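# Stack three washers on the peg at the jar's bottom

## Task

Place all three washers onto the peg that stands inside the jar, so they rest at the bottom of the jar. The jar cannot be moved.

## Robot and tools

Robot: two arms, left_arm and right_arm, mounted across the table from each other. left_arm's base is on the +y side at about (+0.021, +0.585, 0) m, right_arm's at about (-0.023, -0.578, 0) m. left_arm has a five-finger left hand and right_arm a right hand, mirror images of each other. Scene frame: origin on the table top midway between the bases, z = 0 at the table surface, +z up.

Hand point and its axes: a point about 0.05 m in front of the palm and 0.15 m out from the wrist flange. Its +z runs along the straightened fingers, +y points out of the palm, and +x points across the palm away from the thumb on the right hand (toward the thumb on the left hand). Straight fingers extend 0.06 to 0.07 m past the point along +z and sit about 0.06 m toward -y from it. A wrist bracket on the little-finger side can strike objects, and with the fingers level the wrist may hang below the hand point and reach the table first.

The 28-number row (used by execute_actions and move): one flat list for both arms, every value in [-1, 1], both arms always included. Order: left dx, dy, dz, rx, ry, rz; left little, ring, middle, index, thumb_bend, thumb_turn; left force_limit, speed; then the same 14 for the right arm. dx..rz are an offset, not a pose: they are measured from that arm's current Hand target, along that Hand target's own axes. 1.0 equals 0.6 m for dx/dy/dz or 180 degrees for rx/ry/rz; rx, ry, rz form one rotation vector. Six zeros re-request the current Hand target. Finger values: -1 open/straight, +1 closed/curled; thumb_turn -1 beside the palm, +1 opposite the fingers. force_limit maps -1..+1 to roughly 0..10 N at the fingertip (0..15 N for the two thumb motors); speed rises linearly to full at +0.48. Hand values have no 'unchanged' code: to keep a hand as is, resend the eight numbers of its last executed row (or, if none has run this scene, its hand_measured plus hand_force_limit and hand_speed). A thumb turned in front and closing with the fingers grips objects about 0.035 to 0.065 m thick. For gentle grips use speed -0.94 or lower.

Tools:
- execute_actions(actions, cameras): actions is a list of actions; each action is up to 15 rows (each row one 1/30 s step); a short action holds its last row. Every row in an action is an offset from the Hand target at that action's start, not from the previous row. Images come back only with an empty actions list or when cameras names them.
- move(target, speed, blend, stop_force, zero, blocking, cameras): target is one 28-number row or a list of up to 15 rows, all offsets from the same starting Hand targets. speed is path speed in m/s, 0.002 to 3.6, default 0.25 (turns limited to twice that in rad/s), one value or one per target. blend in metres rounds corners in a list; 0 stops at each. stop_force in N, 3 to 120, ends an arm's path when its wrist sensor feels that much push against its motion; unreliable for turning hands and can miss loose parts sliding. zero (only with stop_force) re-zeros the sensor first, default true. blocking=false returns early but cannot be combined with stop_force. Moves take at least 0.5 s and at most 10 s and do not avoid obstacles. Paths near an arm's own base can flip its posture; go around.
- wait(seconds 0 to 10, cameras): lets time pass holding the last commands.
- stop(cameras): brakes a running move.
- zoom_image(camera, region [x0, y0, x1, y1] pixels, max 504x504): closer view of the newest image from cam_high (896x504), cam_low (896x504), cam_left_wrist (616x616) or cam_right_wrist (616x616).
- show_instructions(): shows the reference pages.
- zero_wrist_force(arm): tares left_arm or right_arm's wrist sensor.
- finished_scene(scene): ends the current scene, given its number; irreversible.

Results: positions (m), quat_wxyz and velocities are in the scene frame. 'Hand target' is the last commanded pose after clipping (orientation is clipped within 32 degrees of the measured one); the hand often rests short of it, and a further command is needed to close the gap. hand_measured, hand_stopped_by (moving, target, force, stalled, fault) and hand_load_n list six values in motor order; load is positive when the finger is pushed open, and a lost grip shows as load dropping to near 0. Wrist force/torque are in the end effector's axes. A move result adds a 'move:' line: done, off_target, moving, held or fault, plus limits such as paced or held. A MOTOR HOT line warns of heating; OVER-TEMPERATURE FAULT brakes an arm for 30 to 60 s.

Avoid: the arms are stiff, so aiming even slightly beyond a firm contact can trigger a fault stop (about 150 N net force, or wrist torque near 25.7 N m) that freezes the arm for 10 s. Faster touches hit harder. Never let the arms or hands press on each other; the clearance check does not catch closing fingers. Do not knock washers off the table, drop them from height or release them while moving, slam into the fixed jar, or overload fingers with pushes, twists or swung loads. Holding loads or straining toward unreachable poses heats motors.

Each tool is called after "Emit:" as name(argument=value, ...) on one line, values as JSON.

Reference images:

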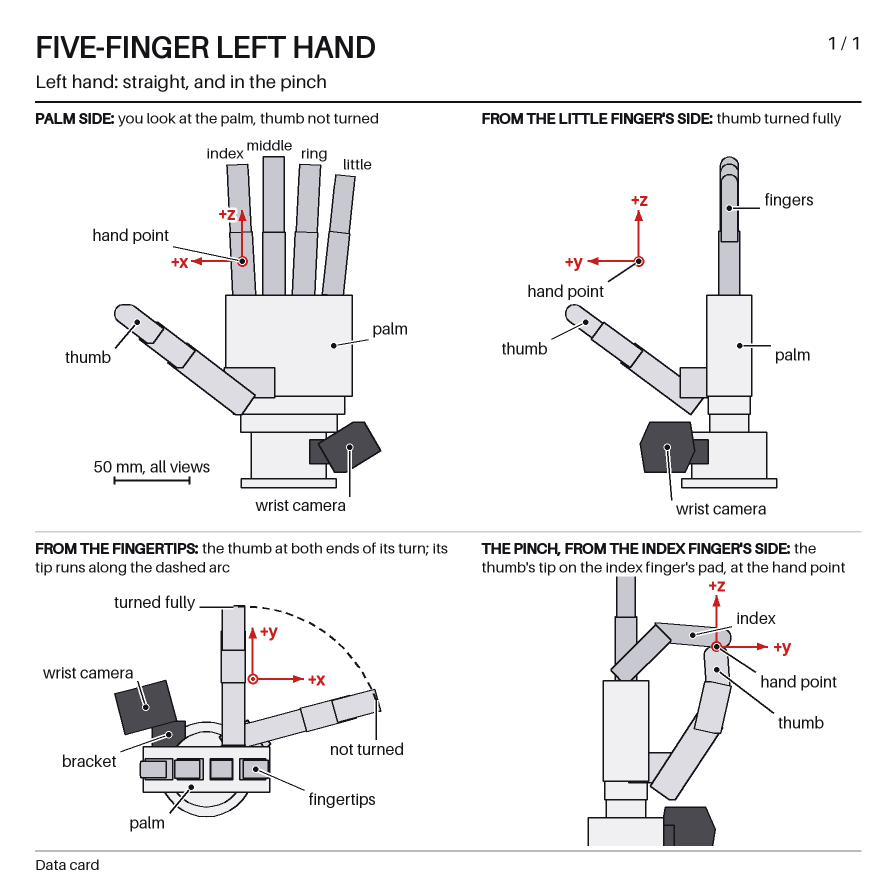

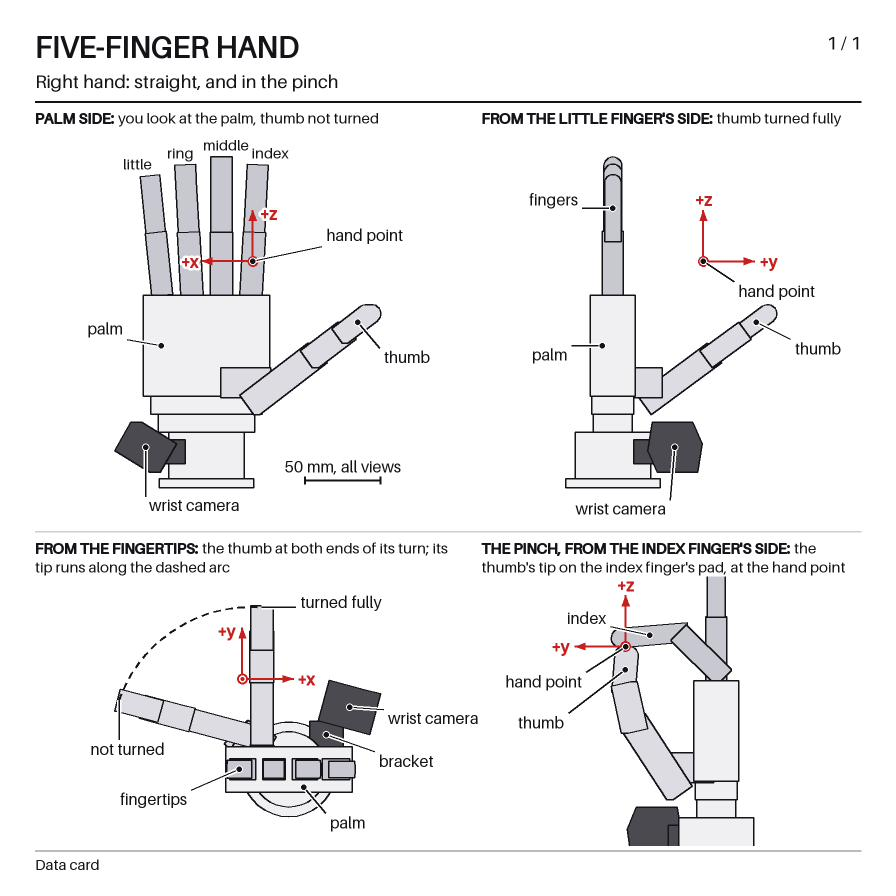

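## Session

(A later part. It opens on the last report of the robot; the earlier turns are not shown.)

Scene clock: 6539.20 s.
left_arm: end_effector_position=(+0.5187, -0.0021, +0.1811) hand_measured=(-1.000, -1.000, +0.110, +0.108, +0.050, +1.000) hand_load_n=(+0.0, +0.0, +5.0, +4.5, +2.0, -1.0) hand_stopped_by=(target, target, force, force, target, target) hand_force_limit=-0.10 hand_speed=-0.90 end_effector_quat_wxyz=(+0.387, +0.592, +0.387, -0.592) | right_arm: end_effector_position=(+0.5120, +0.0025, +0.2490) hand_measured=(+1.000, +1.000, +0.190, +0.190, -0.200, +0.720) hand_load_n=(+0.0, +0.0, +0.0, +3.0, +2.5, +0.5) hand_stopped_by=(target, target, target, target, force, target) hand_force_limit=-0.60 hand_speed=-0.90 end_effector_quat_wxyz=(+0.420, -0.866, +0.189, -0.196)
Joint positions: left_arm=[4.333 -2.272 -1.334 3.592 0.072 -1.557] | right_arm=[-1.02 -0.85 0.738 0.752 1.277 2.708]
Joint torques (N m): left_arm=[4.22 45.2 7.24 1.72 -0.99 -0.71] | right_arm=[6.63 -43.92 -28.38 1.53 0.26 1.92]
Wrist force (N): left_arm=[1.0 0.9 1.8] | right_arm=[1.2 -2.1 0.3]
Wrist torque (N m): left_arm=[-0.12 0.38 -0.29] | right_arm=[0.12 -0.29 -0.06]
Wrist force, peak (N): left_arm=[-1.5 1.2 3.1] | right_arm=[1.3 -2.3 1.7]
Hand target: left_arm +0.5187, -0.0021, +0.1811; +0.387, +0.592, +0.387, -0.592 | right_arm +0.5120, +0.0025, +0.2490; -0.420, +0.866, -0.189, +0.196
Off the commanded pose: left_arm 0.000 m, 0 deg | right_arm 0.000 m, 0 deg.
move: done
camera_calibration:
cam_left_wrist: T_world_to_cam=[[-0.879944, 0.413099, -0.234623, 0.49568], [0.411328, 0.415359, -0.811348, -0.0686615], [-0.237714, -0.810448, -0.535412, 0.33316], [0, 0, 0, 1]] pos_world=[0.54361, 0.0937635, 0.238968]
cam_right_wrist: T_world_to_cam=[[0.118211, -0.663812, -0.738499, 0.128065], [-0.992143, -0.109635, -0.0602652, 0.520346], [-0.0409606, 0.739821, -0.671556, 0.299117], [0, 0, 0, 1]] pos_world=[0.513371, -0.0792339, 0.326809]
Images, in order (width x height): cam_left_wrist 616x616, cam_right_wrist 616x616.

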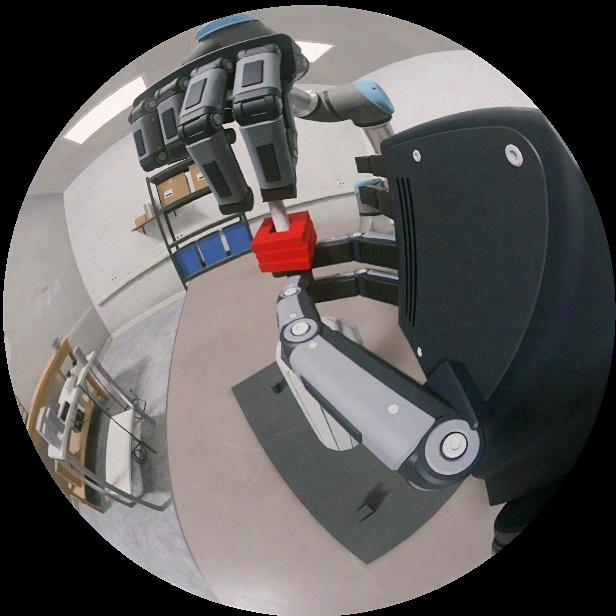

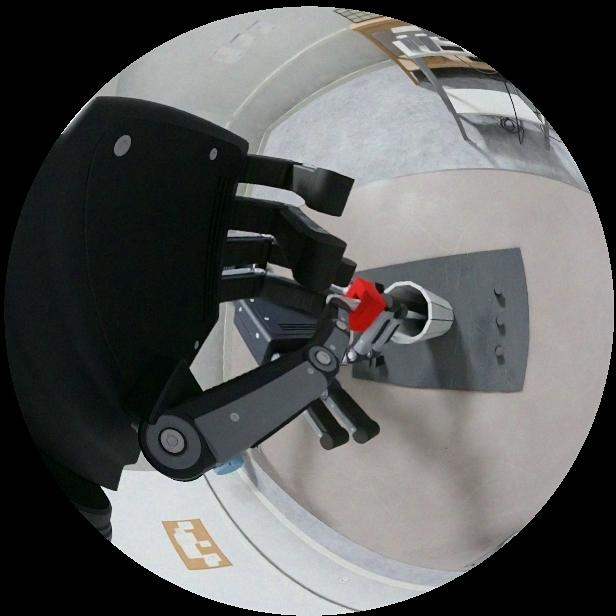

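Emit:
move(target=[0,0,0,0,0,0,-1,-1,-1,-1,-1,1,-0.1,-0.2,0,0,0,0,0,0,1,1,0.19,0.19,0.1,0.72,-0.6,-0.9], cameras=["cam_right_wrist", "cam_left_wrist", "cam_low", "cam_high"])

Emit:
zoom_image(camera="cam_right_wrist", region=[300, 250, 460, 380])

Emit:
zoom_image(camera="cam_high", region=[380, 150, 560, 330])

Scene clock: 6561.17 s.
left_arm: end_effector_position=(+0.5187, -0.0021, +0.1811) hand_measured=(-1.000, -1.000, -1.000, -1.000, -1.000, +1.000) hand_load_n=(+0.0, +0.0, +0.0, +0.0, +0.0, +0.0) hand_stopped_by=(target, target, target, target, target, target) hand_force_limit=-0.10 hand_speed=-0.20 end_effector_quat_wxyz=(+0.387, +0.592, +0.387, -0.592) | right_arm: end_effector_position=(+0.5120, +0.0025, +0.2490) hand_measured=(+1.000, +1.000, +0.190, +0.190, -0.200, +0.720) hand_load_n=(+0.0, +0.0, +0.0, +2.5, +1.5, +0.0) hand_stopped_by=(target, target, target, target, force, target) hand_force_limit=-0.60 hand_speed=-0.90 end_effector_quat_wxyz=(+0.420, -0.866, +0.189, -0.196)
Joint positions: left_arm=[4.333 -2.272 -1.334 3.592 0.072 -1.557] | right_arm=[-1.02 -0.85 0.738 0.752 1.277 2.708]
Joint torques (N m): left_arm=[4.37 45.54 8.1 1.66 -0.95 -0.58] | right_arm=[5.75 -43.52 -23.42 -0.14 0.2 1.83]
Wrist force (N): left_arm=[-1.9 1.0 1.9] | right_arm=[1.4 -2.4 0.2]
Wrist torque (N m): left_arm=[-0.10 0.39 -0.29] | right_arm=[0.11 -0.27 -0.08]
Wrist force, peak (N): left_arm=[-2.1 1.2 2.1] | right_arm=[1.8 -3.1 0.2]
Hand target: left_arm +0.5187, -0.0021, +0.1811; +0.387, +0.592, +0.387, -0.592 | right_arm +0.5120, +0.0025, +0.2490; -0.420, +0.866, -0.189, +0.196
Off the commanded pose: left_arm 0.000 m, 0 deg | right_arm 0.000 m, 0 deg.
move: done
camera_calibration:
cam_left_wrist: T_world_to_cam=[[-0.879944, 0.413099, -0.234623, 0.49568], [0.411328, 0.415359, -0.811348, -0.0686615], [-0.237714, -0.810448, -0.535412, 0.33316], [0, 0, 0, 1]] pos_world=[0.54361, 0.0937635, 0.238968]
cam_right_wrist: T_world_to_cam=[[0.118211, -0.663812, -0.738499, 0.128065], [-0.992143, -0.109635, -0.0602652, 0.520346], [-0.0409606, 0.739821, -0.671556, 0.299117], [0, 0, 0, 1]] pos_world=[0.513371, -0.0792339, 0.326809]

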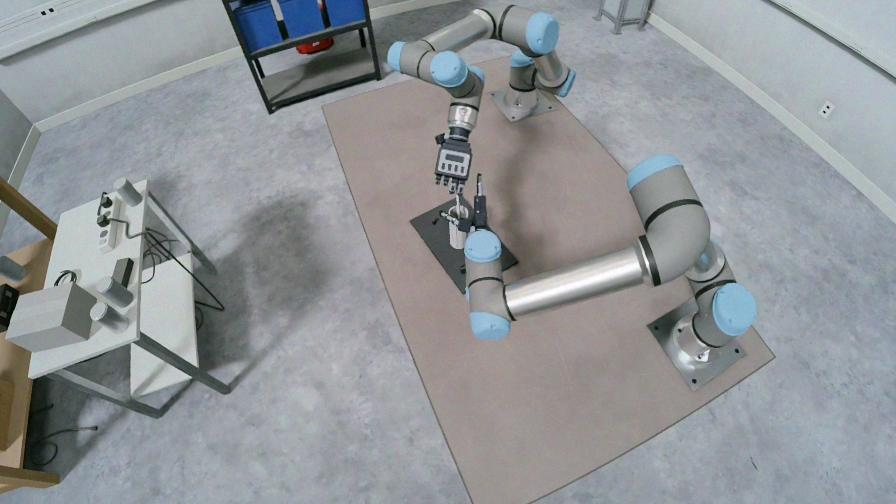

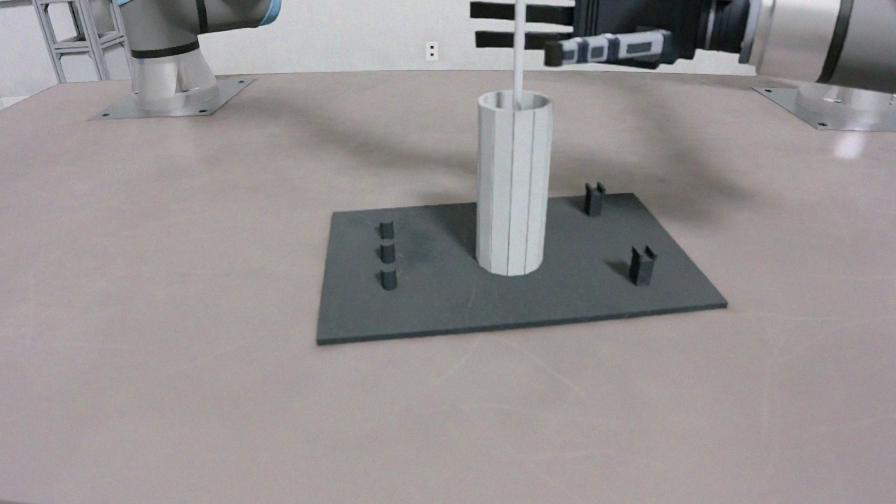

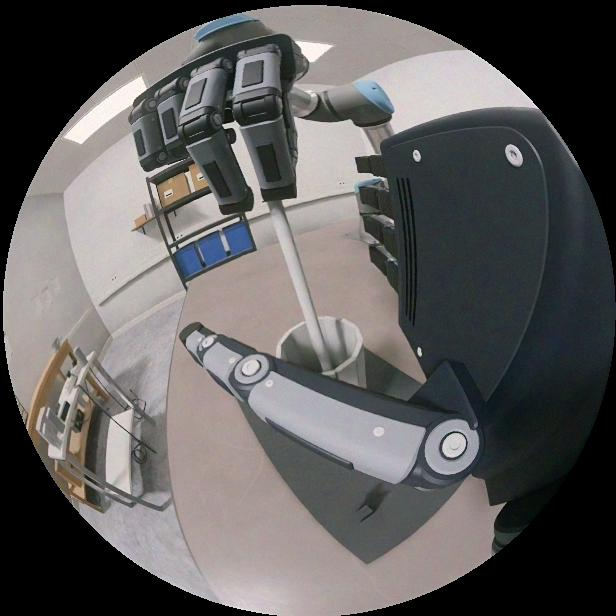

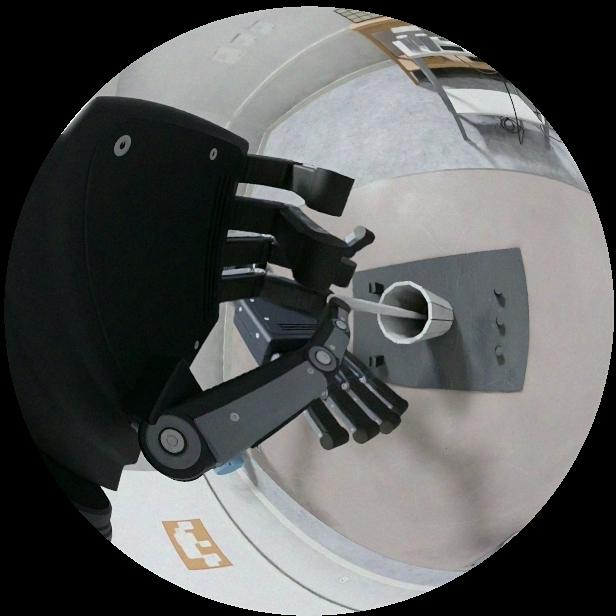

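Scaled by 3.150 from the camera's 616x616 image, which has a finer 880x880 frame.

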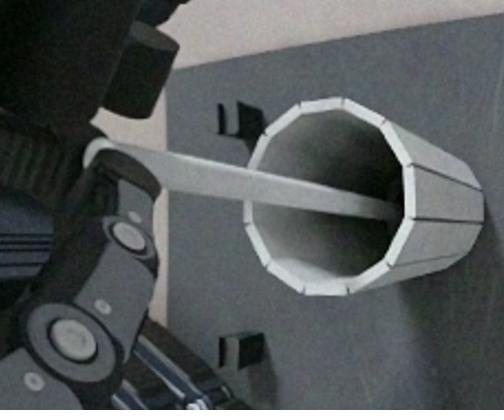

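Scaled by 2.800.

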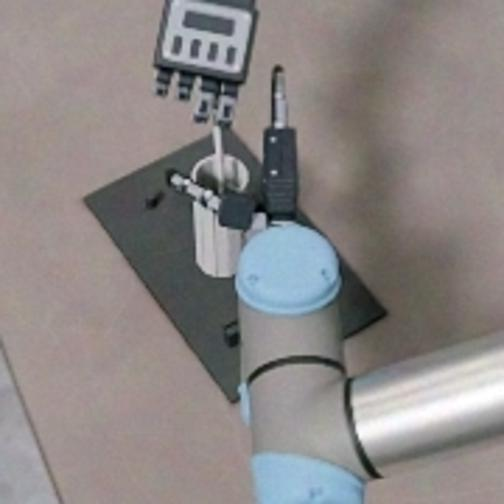

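Emit:
move(target=[0,0,-0.25,0,0,0,-1,-1,-1,-1,-1,1,-0.1,-0.2,0,0,0,0,0,0,1,1,0.19,0.19,0.1,0.72,-0.6,-0.9], speed=0.12, cameras=["cam_right_wrist", "cam_left_wrist"])

Emit:
zoom_image(camera="cam_left_wrist", region=[180, 150, 380, 400])

Scene clock: 6598.57 s.
left_arm: end_effector_position=(+0.5789, +0.1354, +0.1809) hand_measured=(-1.000, -1.000, -1.000, -1.000, -1.000, +1.000) hand_load_n=(+0.0, +0.0, +0.0, +0.0, +0.0, +0.0) hand_stopped_by=(target, target, target, target, target, target) hand_force_limit=-0.10 hand_speed=-0.20 end_effector_quat_wxyz=(+0.387, +0.592, +0.387, -0.592) end_effector_velocity=(+0.000, -0.002, +0.000) end_effector_angular_velocity=(+0.000, -0.001, +0.003) | right_arm: end_effector_position=(+0.5120, +0.0025, +0.2490) hand_measured=(+1.000, +1.000, +0.190, +0.190, -0.200, +0.720) hand_load_n=(+0.0, +0.0, +0.0, +2.5, +1.5, +0.0) hand_stopped_by=(target, target, target, target, force, target) hand_force_limit=-0.60 hand_speed=-0.90 end_effector_quat_wxyz=(+0.420, -0.866, +0.189, -0.196)
Joint positions: left_arm=[4.57 -2.263 -1.35 3.61 0.309 -1.568] | right_arm=[-1.02 -0.85 0.738 0.752 1.277 2.708]
Joint velocities: left_arm=[-0.003 0 0 0 -0.006 0] | right_arm=[within noise]
Joint torques (N m): left_arm=[-9.54 48.27 11.51 -1.39 -1.63 1.13] | right_arm=[4.79 -45.68 -19.1 -0.76 -0.22 1.96]
Wrist force (N): left_arm=[-1.9 1.5 2.0] | right_arm=[1.4 -2.1 0.7]
Wrist torque (N m): left_arm=[-0.03 0.41 -0.31] | right_arm=[0.10 -0.31 -0.06]
Wrist force, peak (N): left_arm=[-2.2 0.8 2.9] | right_arm=[1.5 -2.9 0.1]
Hand target: left_arm +0.5789, +0.1353, +0.1809; +0.387, +0.592, +0.387, -0.592 | right_arm +0.5120, +0.0025, +0.2490; -0.420, +0.866, -0.189, +0.196
Off the commanded pose: left_arm 0.000 m, 0 deg | right_arm 0.000 m, 0 deg.
move: done
camera_calibration:
cam_left_wrist: T_world_to_cam=[[-0.87998, 0.413061, -0.234552, 0.491971], [0.41125, 0.415396, -0.811369, -0.150573], [-0.237713, -0.810448, -0.535412, 0.458796], [0, 0, 0, 1]] pos_world=[0.60391, 0.231164, 0.238868]
cam_right_wrist: T_world_to_cam=[[0.118211, -0.663812, -0.738499, 0.128065], [-0.992143, -0.109635, -0.0602652, 0.520346], [-0.0409606, 0.739821, -0.671556, 0.299117], [0, 0, 0, 1]] pos_world=[0.513371, -0.0792339, 0.326809]
Images, in order (width x height): cam_left_wrist 616x616, cam_right_wrist 616x616.

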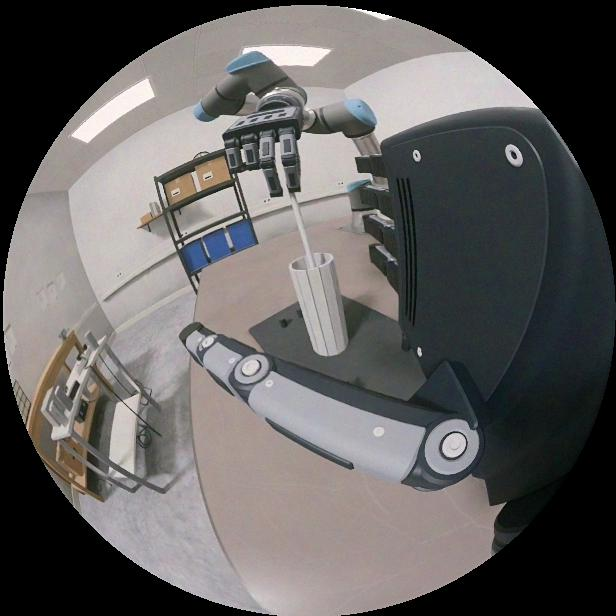

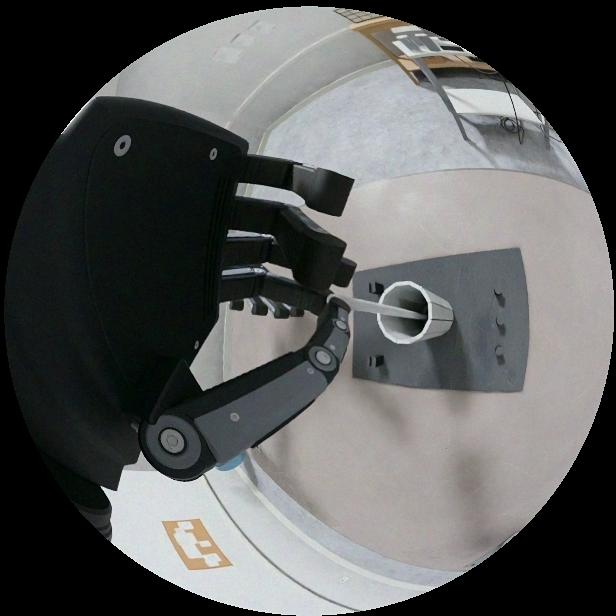

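Scaled by 2.016 from the camera's 616x616 image, which has a finer 880x880 frame.

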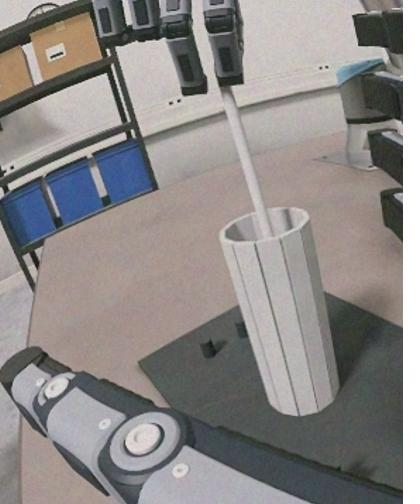

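Emit:
move(target=[0,0,0,0,0,0,-1,-1,-1,-1,-1,1,-0.1,-0.2,-0.00865,0.04008,-0.04873,0,0,0,1,1,0.19,0.19,0.1,0.72,-0.6,-0.9], speed=0.03, stop_force=5, cameras=["cam_right_wrist", "cam_left_wrist"])

Emit:
zoom_image(camera="cam_left_wrist", region=[180, 150, 380, 400])

Emit:
zoom_image(camera="cam_right_wrist", region=[300, 250, 460, 380])

Scene clock: 6630.13 s.
left_arm: end_effector_position=(+0.5789, +0.1353, +0.1809) hand_measured=(-1.000, -1.000, -1.000, -1.000, -1.000, +1.000) hand_load_n=(+0.0, +0.0, +0.0, +0.0, +0.0, +0.5) hand_stopped_by=(target, target, target, target, target, target) hand_force_limit=-0.10 hand_speed=-0.20 end_effector_quat_wxyz=(+0.387, +0.592, +0.387, -0.592) | right_arm: end_effector_position=(+0.4892, -0.0280, +0.2455) hand_measured=(+1.000, +1.000, +0.190, +0.190, -0.200, +0.720) hand_load_n=(+0.0, +0.0, +0.0, +2.5, +1.5, -0.5) hand_stopped_by=(target, target, target, target, force, target) hand_force_limit=-0.60 hand_speed=-0.90 end_effector_quat_wxyz=(+0.420, -0.866, +0.189, -0.196)
Joint positions: left_arm=[4.57 -2.263 -1.35 3.61 0.309 -1.568] | right_arm=[-1.044 -0.971 0.949 0.666 1.258 2.693]
Joint torques (N m): left_arm=[-10.19 53.86 5.16 1.44 0.97 0.81] | right_arm=[7.4 -36.88 -28.61 1.73 0.69 2.29]
Wrist force (N): left_arm=[-1.5 1.3 2.1] | right_arm=[1.4 -2.8 -0.1]
Wrist torque (N m): left_arm=[-0.07 0.35 -0.29] | right_arm=[0.07 -0.26 -0.07]
Wrist force, peak (N): left_arm=[-2.0 1.5 2.1] | right_arm=[2.6 -6.3 -3.2]
Hand target: left_arm +0.5789, +0.1353, +0.1809; +0.387, +0.592, +0.387, -0.592 | right_arm +0.4892, -0.0280, +0.2455; -0.420, +0.866, -0.189, +0.196
Off the commanded pose: left_arm 0.000 m, 0 deg | right_arm 0.000 m, 0 deg.
move: done
camera_calibration:
cam_left_wrist: T_world_to_cam=[[-0.879944, 0.413099, -0.234623, 0.491869], [0.411328, 0.415359, -0.811348, -0.150575], [-0.237714, -0.810448, -0.535412, 0.458773], [0, 0, 0, 1]] pos_world=[0.60381, 0.231164, 0.238868]
cam_right_wrist: T_world_to_cam=[[0.118211, -0.663812, -0.738499, 0.108008], [-0.992143, -0.109635, -0.0602652, 0.494082], [-0.0409606, 0.739821, -0.671556, 0.318319], [0, 0, 0, 1]] pos_world=[0.490471, -0.109634, 0.323309]
Images, in order (width x height): cam_left_wrist 616x616, cam_right_wrist 616x616.

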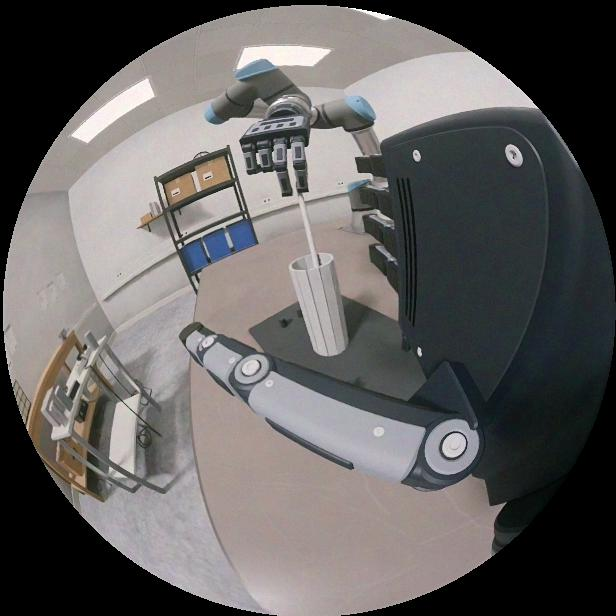

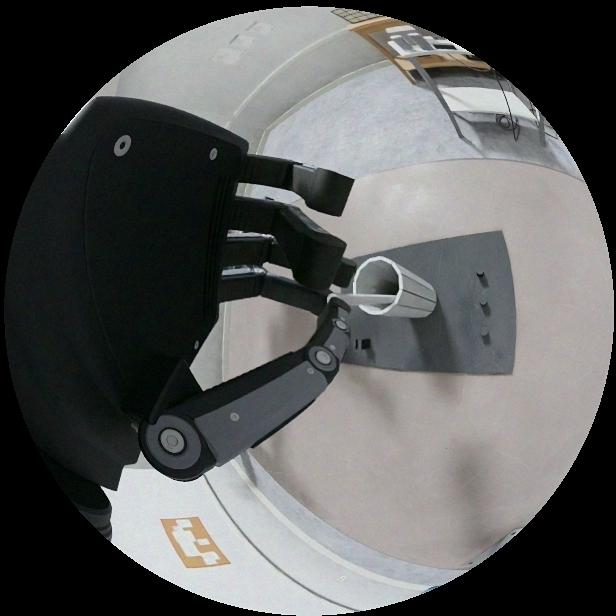

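Scaled by 2.016 from the camera's 616x616 image, which has a finer 880x880 frame.

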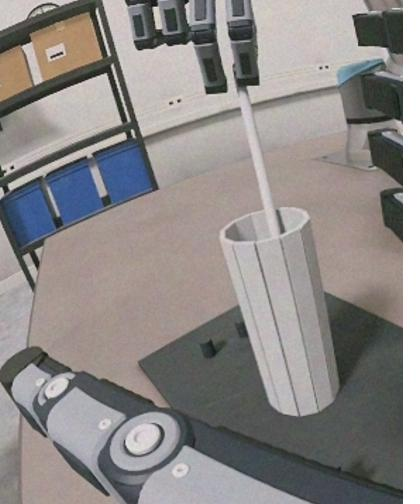

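Scaled by 3.150 from the camera's 616x616 image, which has a finer 880x880 frame.

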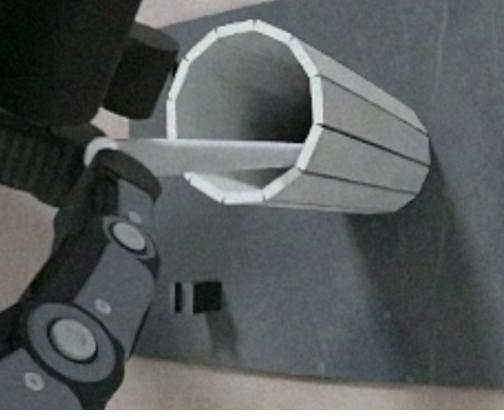

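Emit:
move(target=[0,0,0,0,0,0,-1,-1,-1,-1,-1,1,-0.1,-0.2,0,0,0,0,0,0,1,1,0.19,0.19,-0.76,0.72,-0.6,-0.7], cameras=["cam_left_wrist"])

Emit:
zoom_image(camera="cam_left_wrist", region=[180, 150, 380, 400])

Scene clock: 6642.17 s.
left_arm: end_effector_position=(+0.5789, +0.1353, +0.1809) hand_measured=(-1.000, -1.000, -1.000, -1.000, -1.000, +1.000) hand_load_n=(+0.0, +0.0, +0.0, +0.0, +0.0, +0.5) hand_stopped_by=(target, target, target, target, target, target) hand_force_limit=-0.10 hand_speed=-0.20 end_effector_quat_wxyz=(+0.387, +0.592, +0.387, -0.592) | right_arm: end_effector_position=(+0.4892, -0.0280, +0.2455) hand_measured=(+1.000, +1.000, +0.190, +0.190, -0.760, +0.720) hand_load_n=(+0.0, +0.0, +0.0, +0.0, +0.0, +0.0) hand_stopped_by=(target, target, target, target, target, target) hand_force_limit=-0.60 hand_speed=-0.70 end_effector_quat_wxyz=(+0.420, -0.866, +0.189, -0.196)
Joint positions: left_arm=[4.57 -2.263 -1.35 3.61 0.309 -1.568] | right_arm=[-1.044 -0.971 0.949 0.666 1.258 2.693]
Joint torques (N m): left_arm=[-10.52 53.38 4.81 1.3 0.24 -0.26] | right_arm=[6.32 -44.86 -27.87 1 0.69 2.31]
Wrist force (N): left_arm=[-1.8 1.0 1.8] | right_arm=[1.1 -1.5 1.0]
Wrist torque (N m): left_arm=[-0.09 0.38 -0.30] | right_arm=[0.11 -0.25 -0.06]
Wrist force, peak (N): left_arm=[-2.0 1.1 2.3] | right_arm=[1.8 -3.5 -0.7]
Hand target: left_arm +0.5789, +0.1353, +0.1809; +0.387, +0.592, +0.387, -0.592 | right_arm +0.4892, -0.0280, +0.2455; -0.420, +0.866, -0.189, +0.196
Off the commanded pose: left_arm 0.000 m, 0 deg | right_arm 0.000 m, 0 deg.
move: done
camera_calibration:
cam_left_wrist: T_world_to_cam=[[-0.879944, 0.413099, -0.234623, 0.491869], [0.411328, 0.415359, -0.811348, -0.150575], [-0.237714, -0.810448, -0.535412, 0.458773], [0, 0, 0, 1]] pos_world=[0.60381, 0.231164, 0.238868]
Images, in order (width x height): cam_left_wrist 616x616.

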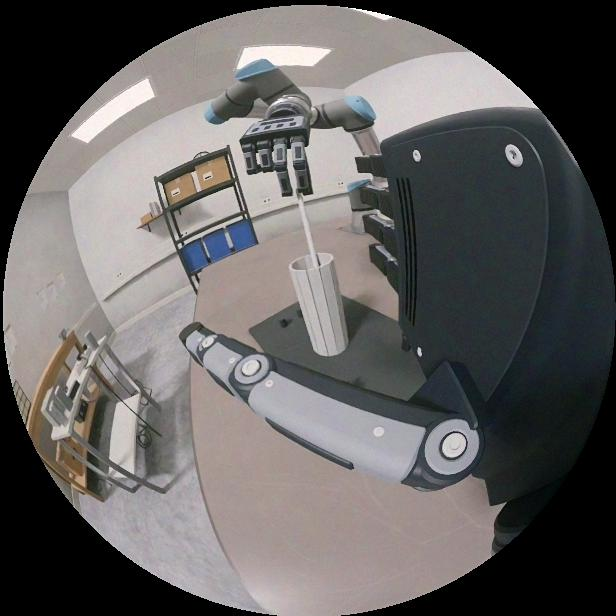

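Scaled by 2.016 from the camera's 616x616 image, which has a finer 880x880 frame.

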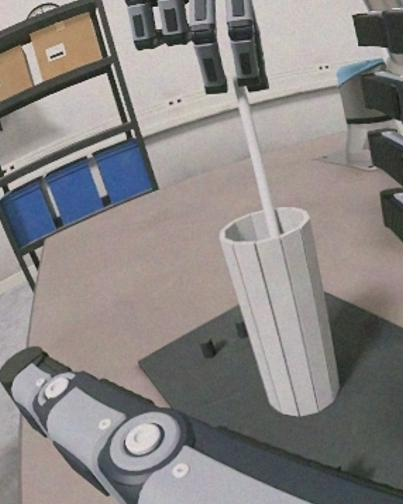

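Emit:
move(target=[[0,0,0,0,0,0,-1,-1,-1,-1,-1,1,-0.1,-0.2,0.0211,-0.0934,-0.0666,0,0,0,1,1,0.19,0.19,-0.76,0.72,-0.6,-0.7],[0,0,0,0,0,0,-1,-1,-1,-1,-1,1,-0.1,-0.2,0.0327,0.0303,-0.2803,0,0,0,1,1,0.19,0.19,-0.76,0.72,-0.6,-0.7]], speed=[0.06, 0.15])

Emit:
move(target=[-0.12517,-0.0047,0.20583,0.11155,0.31808,0.06181,-1,-1,-1,-1,-1,1,-0.1,-0.2,0,0,0,0,0,0,1,1,0.19,0.19,-0.76,0.72,-0.6,-0.7], speed=0.15, cameras=["cam_left_wrist", "cam_low"])

Scene clock: 6743.70 s.
left_arm: end_effector_position=(+0.5789, +0.1353, +0.1809) hand_measured=(-1.000, -1.000, -1.000, -1.000, -1.000, +1.000) hand_load_n=(+0.0, +0.0, -0.5, +0.0, +0.0, +0.0) hand_stopped_by=(target, target, target, target, target, target) hand_force_limit=-0.10 hand_speed=-0.20 end_effector_quat_wxyz=(+0.387, +0.592, +0.387, -0.592) | right_arm: end_effector_position=(+0.4193, -0.1579, +0.3305) hand_measured=(+1.000, +1.000, +0.190, +0.190, -0.760, +0.720) hand_load_n=(+0.0, +0.0, +0.0, +0.0, +0.0, -0.5) hand_stopped_by=(target, target, target, target, target, target) hand_force_limit=-0.60 hand_speed=-0.70 end_effector_quat_wxyz=(+0.420, -0.866, +0.189, -0.196)
Joint positions: left_arm=[4.57 -2.263 -1.35 3.61 0.309 -1.568] | right_arm=[-1.217 -1.33 1.256 0.761 1.121 2.577]
Joint torques (N m): left_arm=[-10.52 54.11 7.01 0.65 -1.27 -0.59] | right_arm=[1.95 -35.65 -17.61 -0.16 0.48 2.52]
Wrist force (N): left_arm=[-1.4 1.2 1.9] | right_arm=[0.7 -1.6 0.9]
Wrist torque (N m): left_arm=[-0.08 0.31 -0.27] | right_arm=[0.13 -0.16 -0.14]
Wrist force, peak (N): left_arm=[-2.2 1.0 2.3] | right_arm=[1.2 -2.5 2.4]
Hand target: left_arm +0.5789, +0.1353, +0.1809; +0.387, +0.592, +0.387, -0.592 | right_arm +0.4193, -0.1579, +0.3305; -0.420, +0.866, -0.189, +0.196
Off the commanded pose: left_arm 0.000 m, 0 deg | right_arm 0.000 m, 0 deg.
move: done

Scene clock: 6747.73 s.
left_arm: end_effector_position=(+0.5267, +0.0234, +0.2561) hand_measured=(-1.000, -1.000, -1.000, -1.000, -1.000, +1.000) hand_load_n=(+0.0, +0.0, +0.0, +0.0, +0.0, +0.0) hand_stopped_by=(target, target, target, target, target, target) hand_force_limit=-0.10 hand_speed=-0.20 end_effector_quat_wxyz=(+0.104, +0.890, +0.363, -0.256) | right_arm: end_effector_position=(+0.4193, -0.1579, +0.3305) hand_measured=(+1.000, +1.000, +0.190, +0.190, -0.760, +0.720) hand_load_n=(+0.0, +0.0, +0.0, +0.5, +0.0, +0.0) hand_stopped_by=(target, target, target, target, target, target) hand_force_limit=-0.60 hand_speed=-0.70 end_effector_quat_wxyz=(+0.420, -0.866, +0.189, -0.196)
Joint positions: left_arm=[4.177 -2.055 -1.178 4.621 1.039 -2.791] | right_arm=[-1.217 -1.33 1.256 0.761 1.121 2.577]
Joint torques (N m): left_arm=[8.02 52.31 9.76 4.09 -1.36 1.04] | right_arm=[2.89 -39.69 -10.21 1.18 -0.91 2.83]
Wrist force (N): left_arm=[-1.1 0.2 0.3] | right_arm=[1.0 -1.6 1.1]
Wrist torque (N m): left_arm=[0.00 0.15 -0.26] | right_arm=[0.12 -0.22 -0.12]
Wrist force, peak (N): left_arm=[-2.0 1.2 1.8] | right_arm=[1.0 -2.1 1.2]
Hand target: left_arm +0.5268, +0.0234, +0.2562; +0.104, +0.890, +0.363, -0.256 | right_arm +0.4193, -0.1579, +0.3305; -0.420, +0.866, -0.189, +0.196
Off the commanded pose: left_arm 0.000 m, 0 deg | right_arm 0.000 m, 0 deg.
move: done
camera_calibration:
cam_left_wrist: T_world_to_cam=[[-0.527295, 0.843396, -0.103162, 0.280439], [0.845681, 0.532698, 0.0324917, -0.469305], [0.0823574, -0.0701092, -0.994134, 0.327443], [0, 0, 0, 1]] pos_world=[0.51779, 0.0364333, 0.369701]
Images, in order (width x height): cam_low 896x504, cam_left_wrist 616x616.

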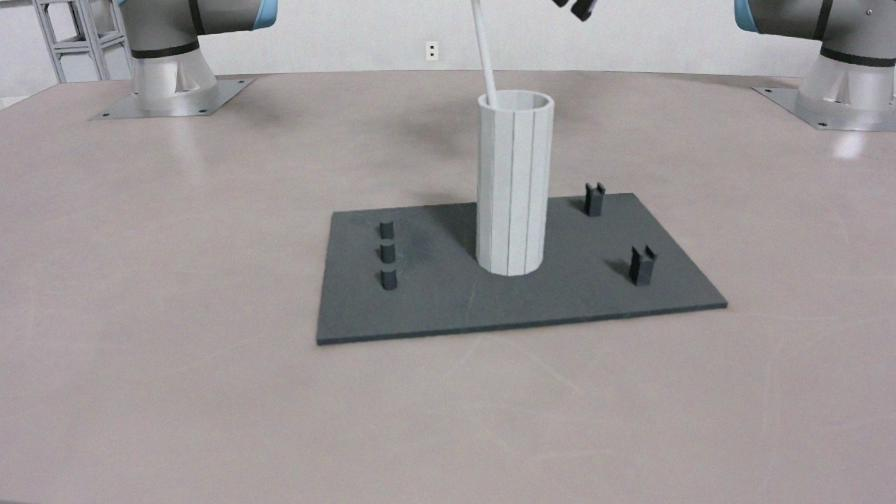

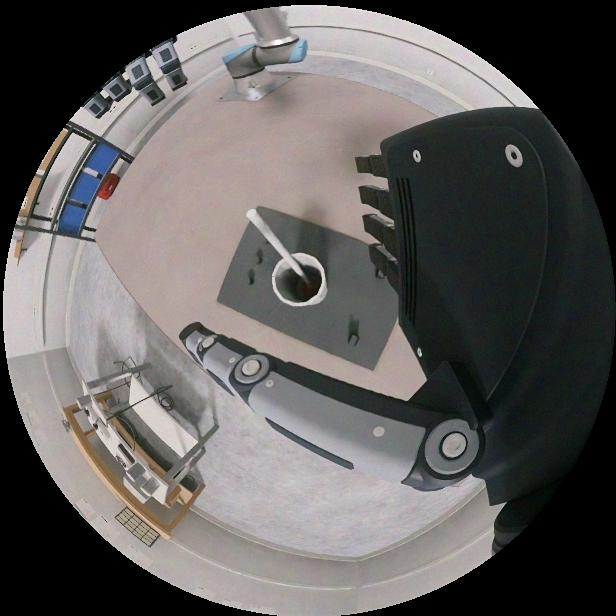

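Emit:
zoom_image(camera="cam_left_wrist", region=[270, 250, 330, 310])

Scaled by 8.400 from the camera's 616x616 image, which has a finer 880x880 frame.

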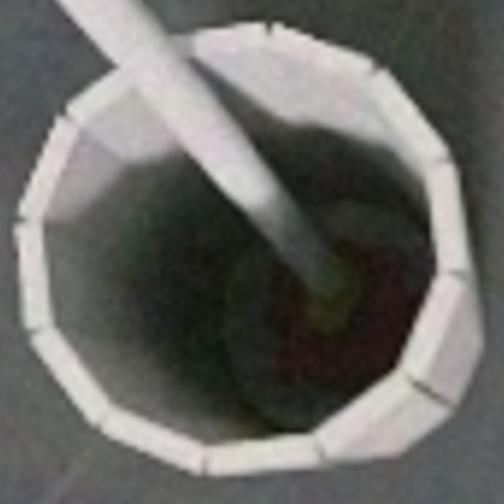

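Emit:
finished_scene(scene=1)

The scene is finished: the task was done.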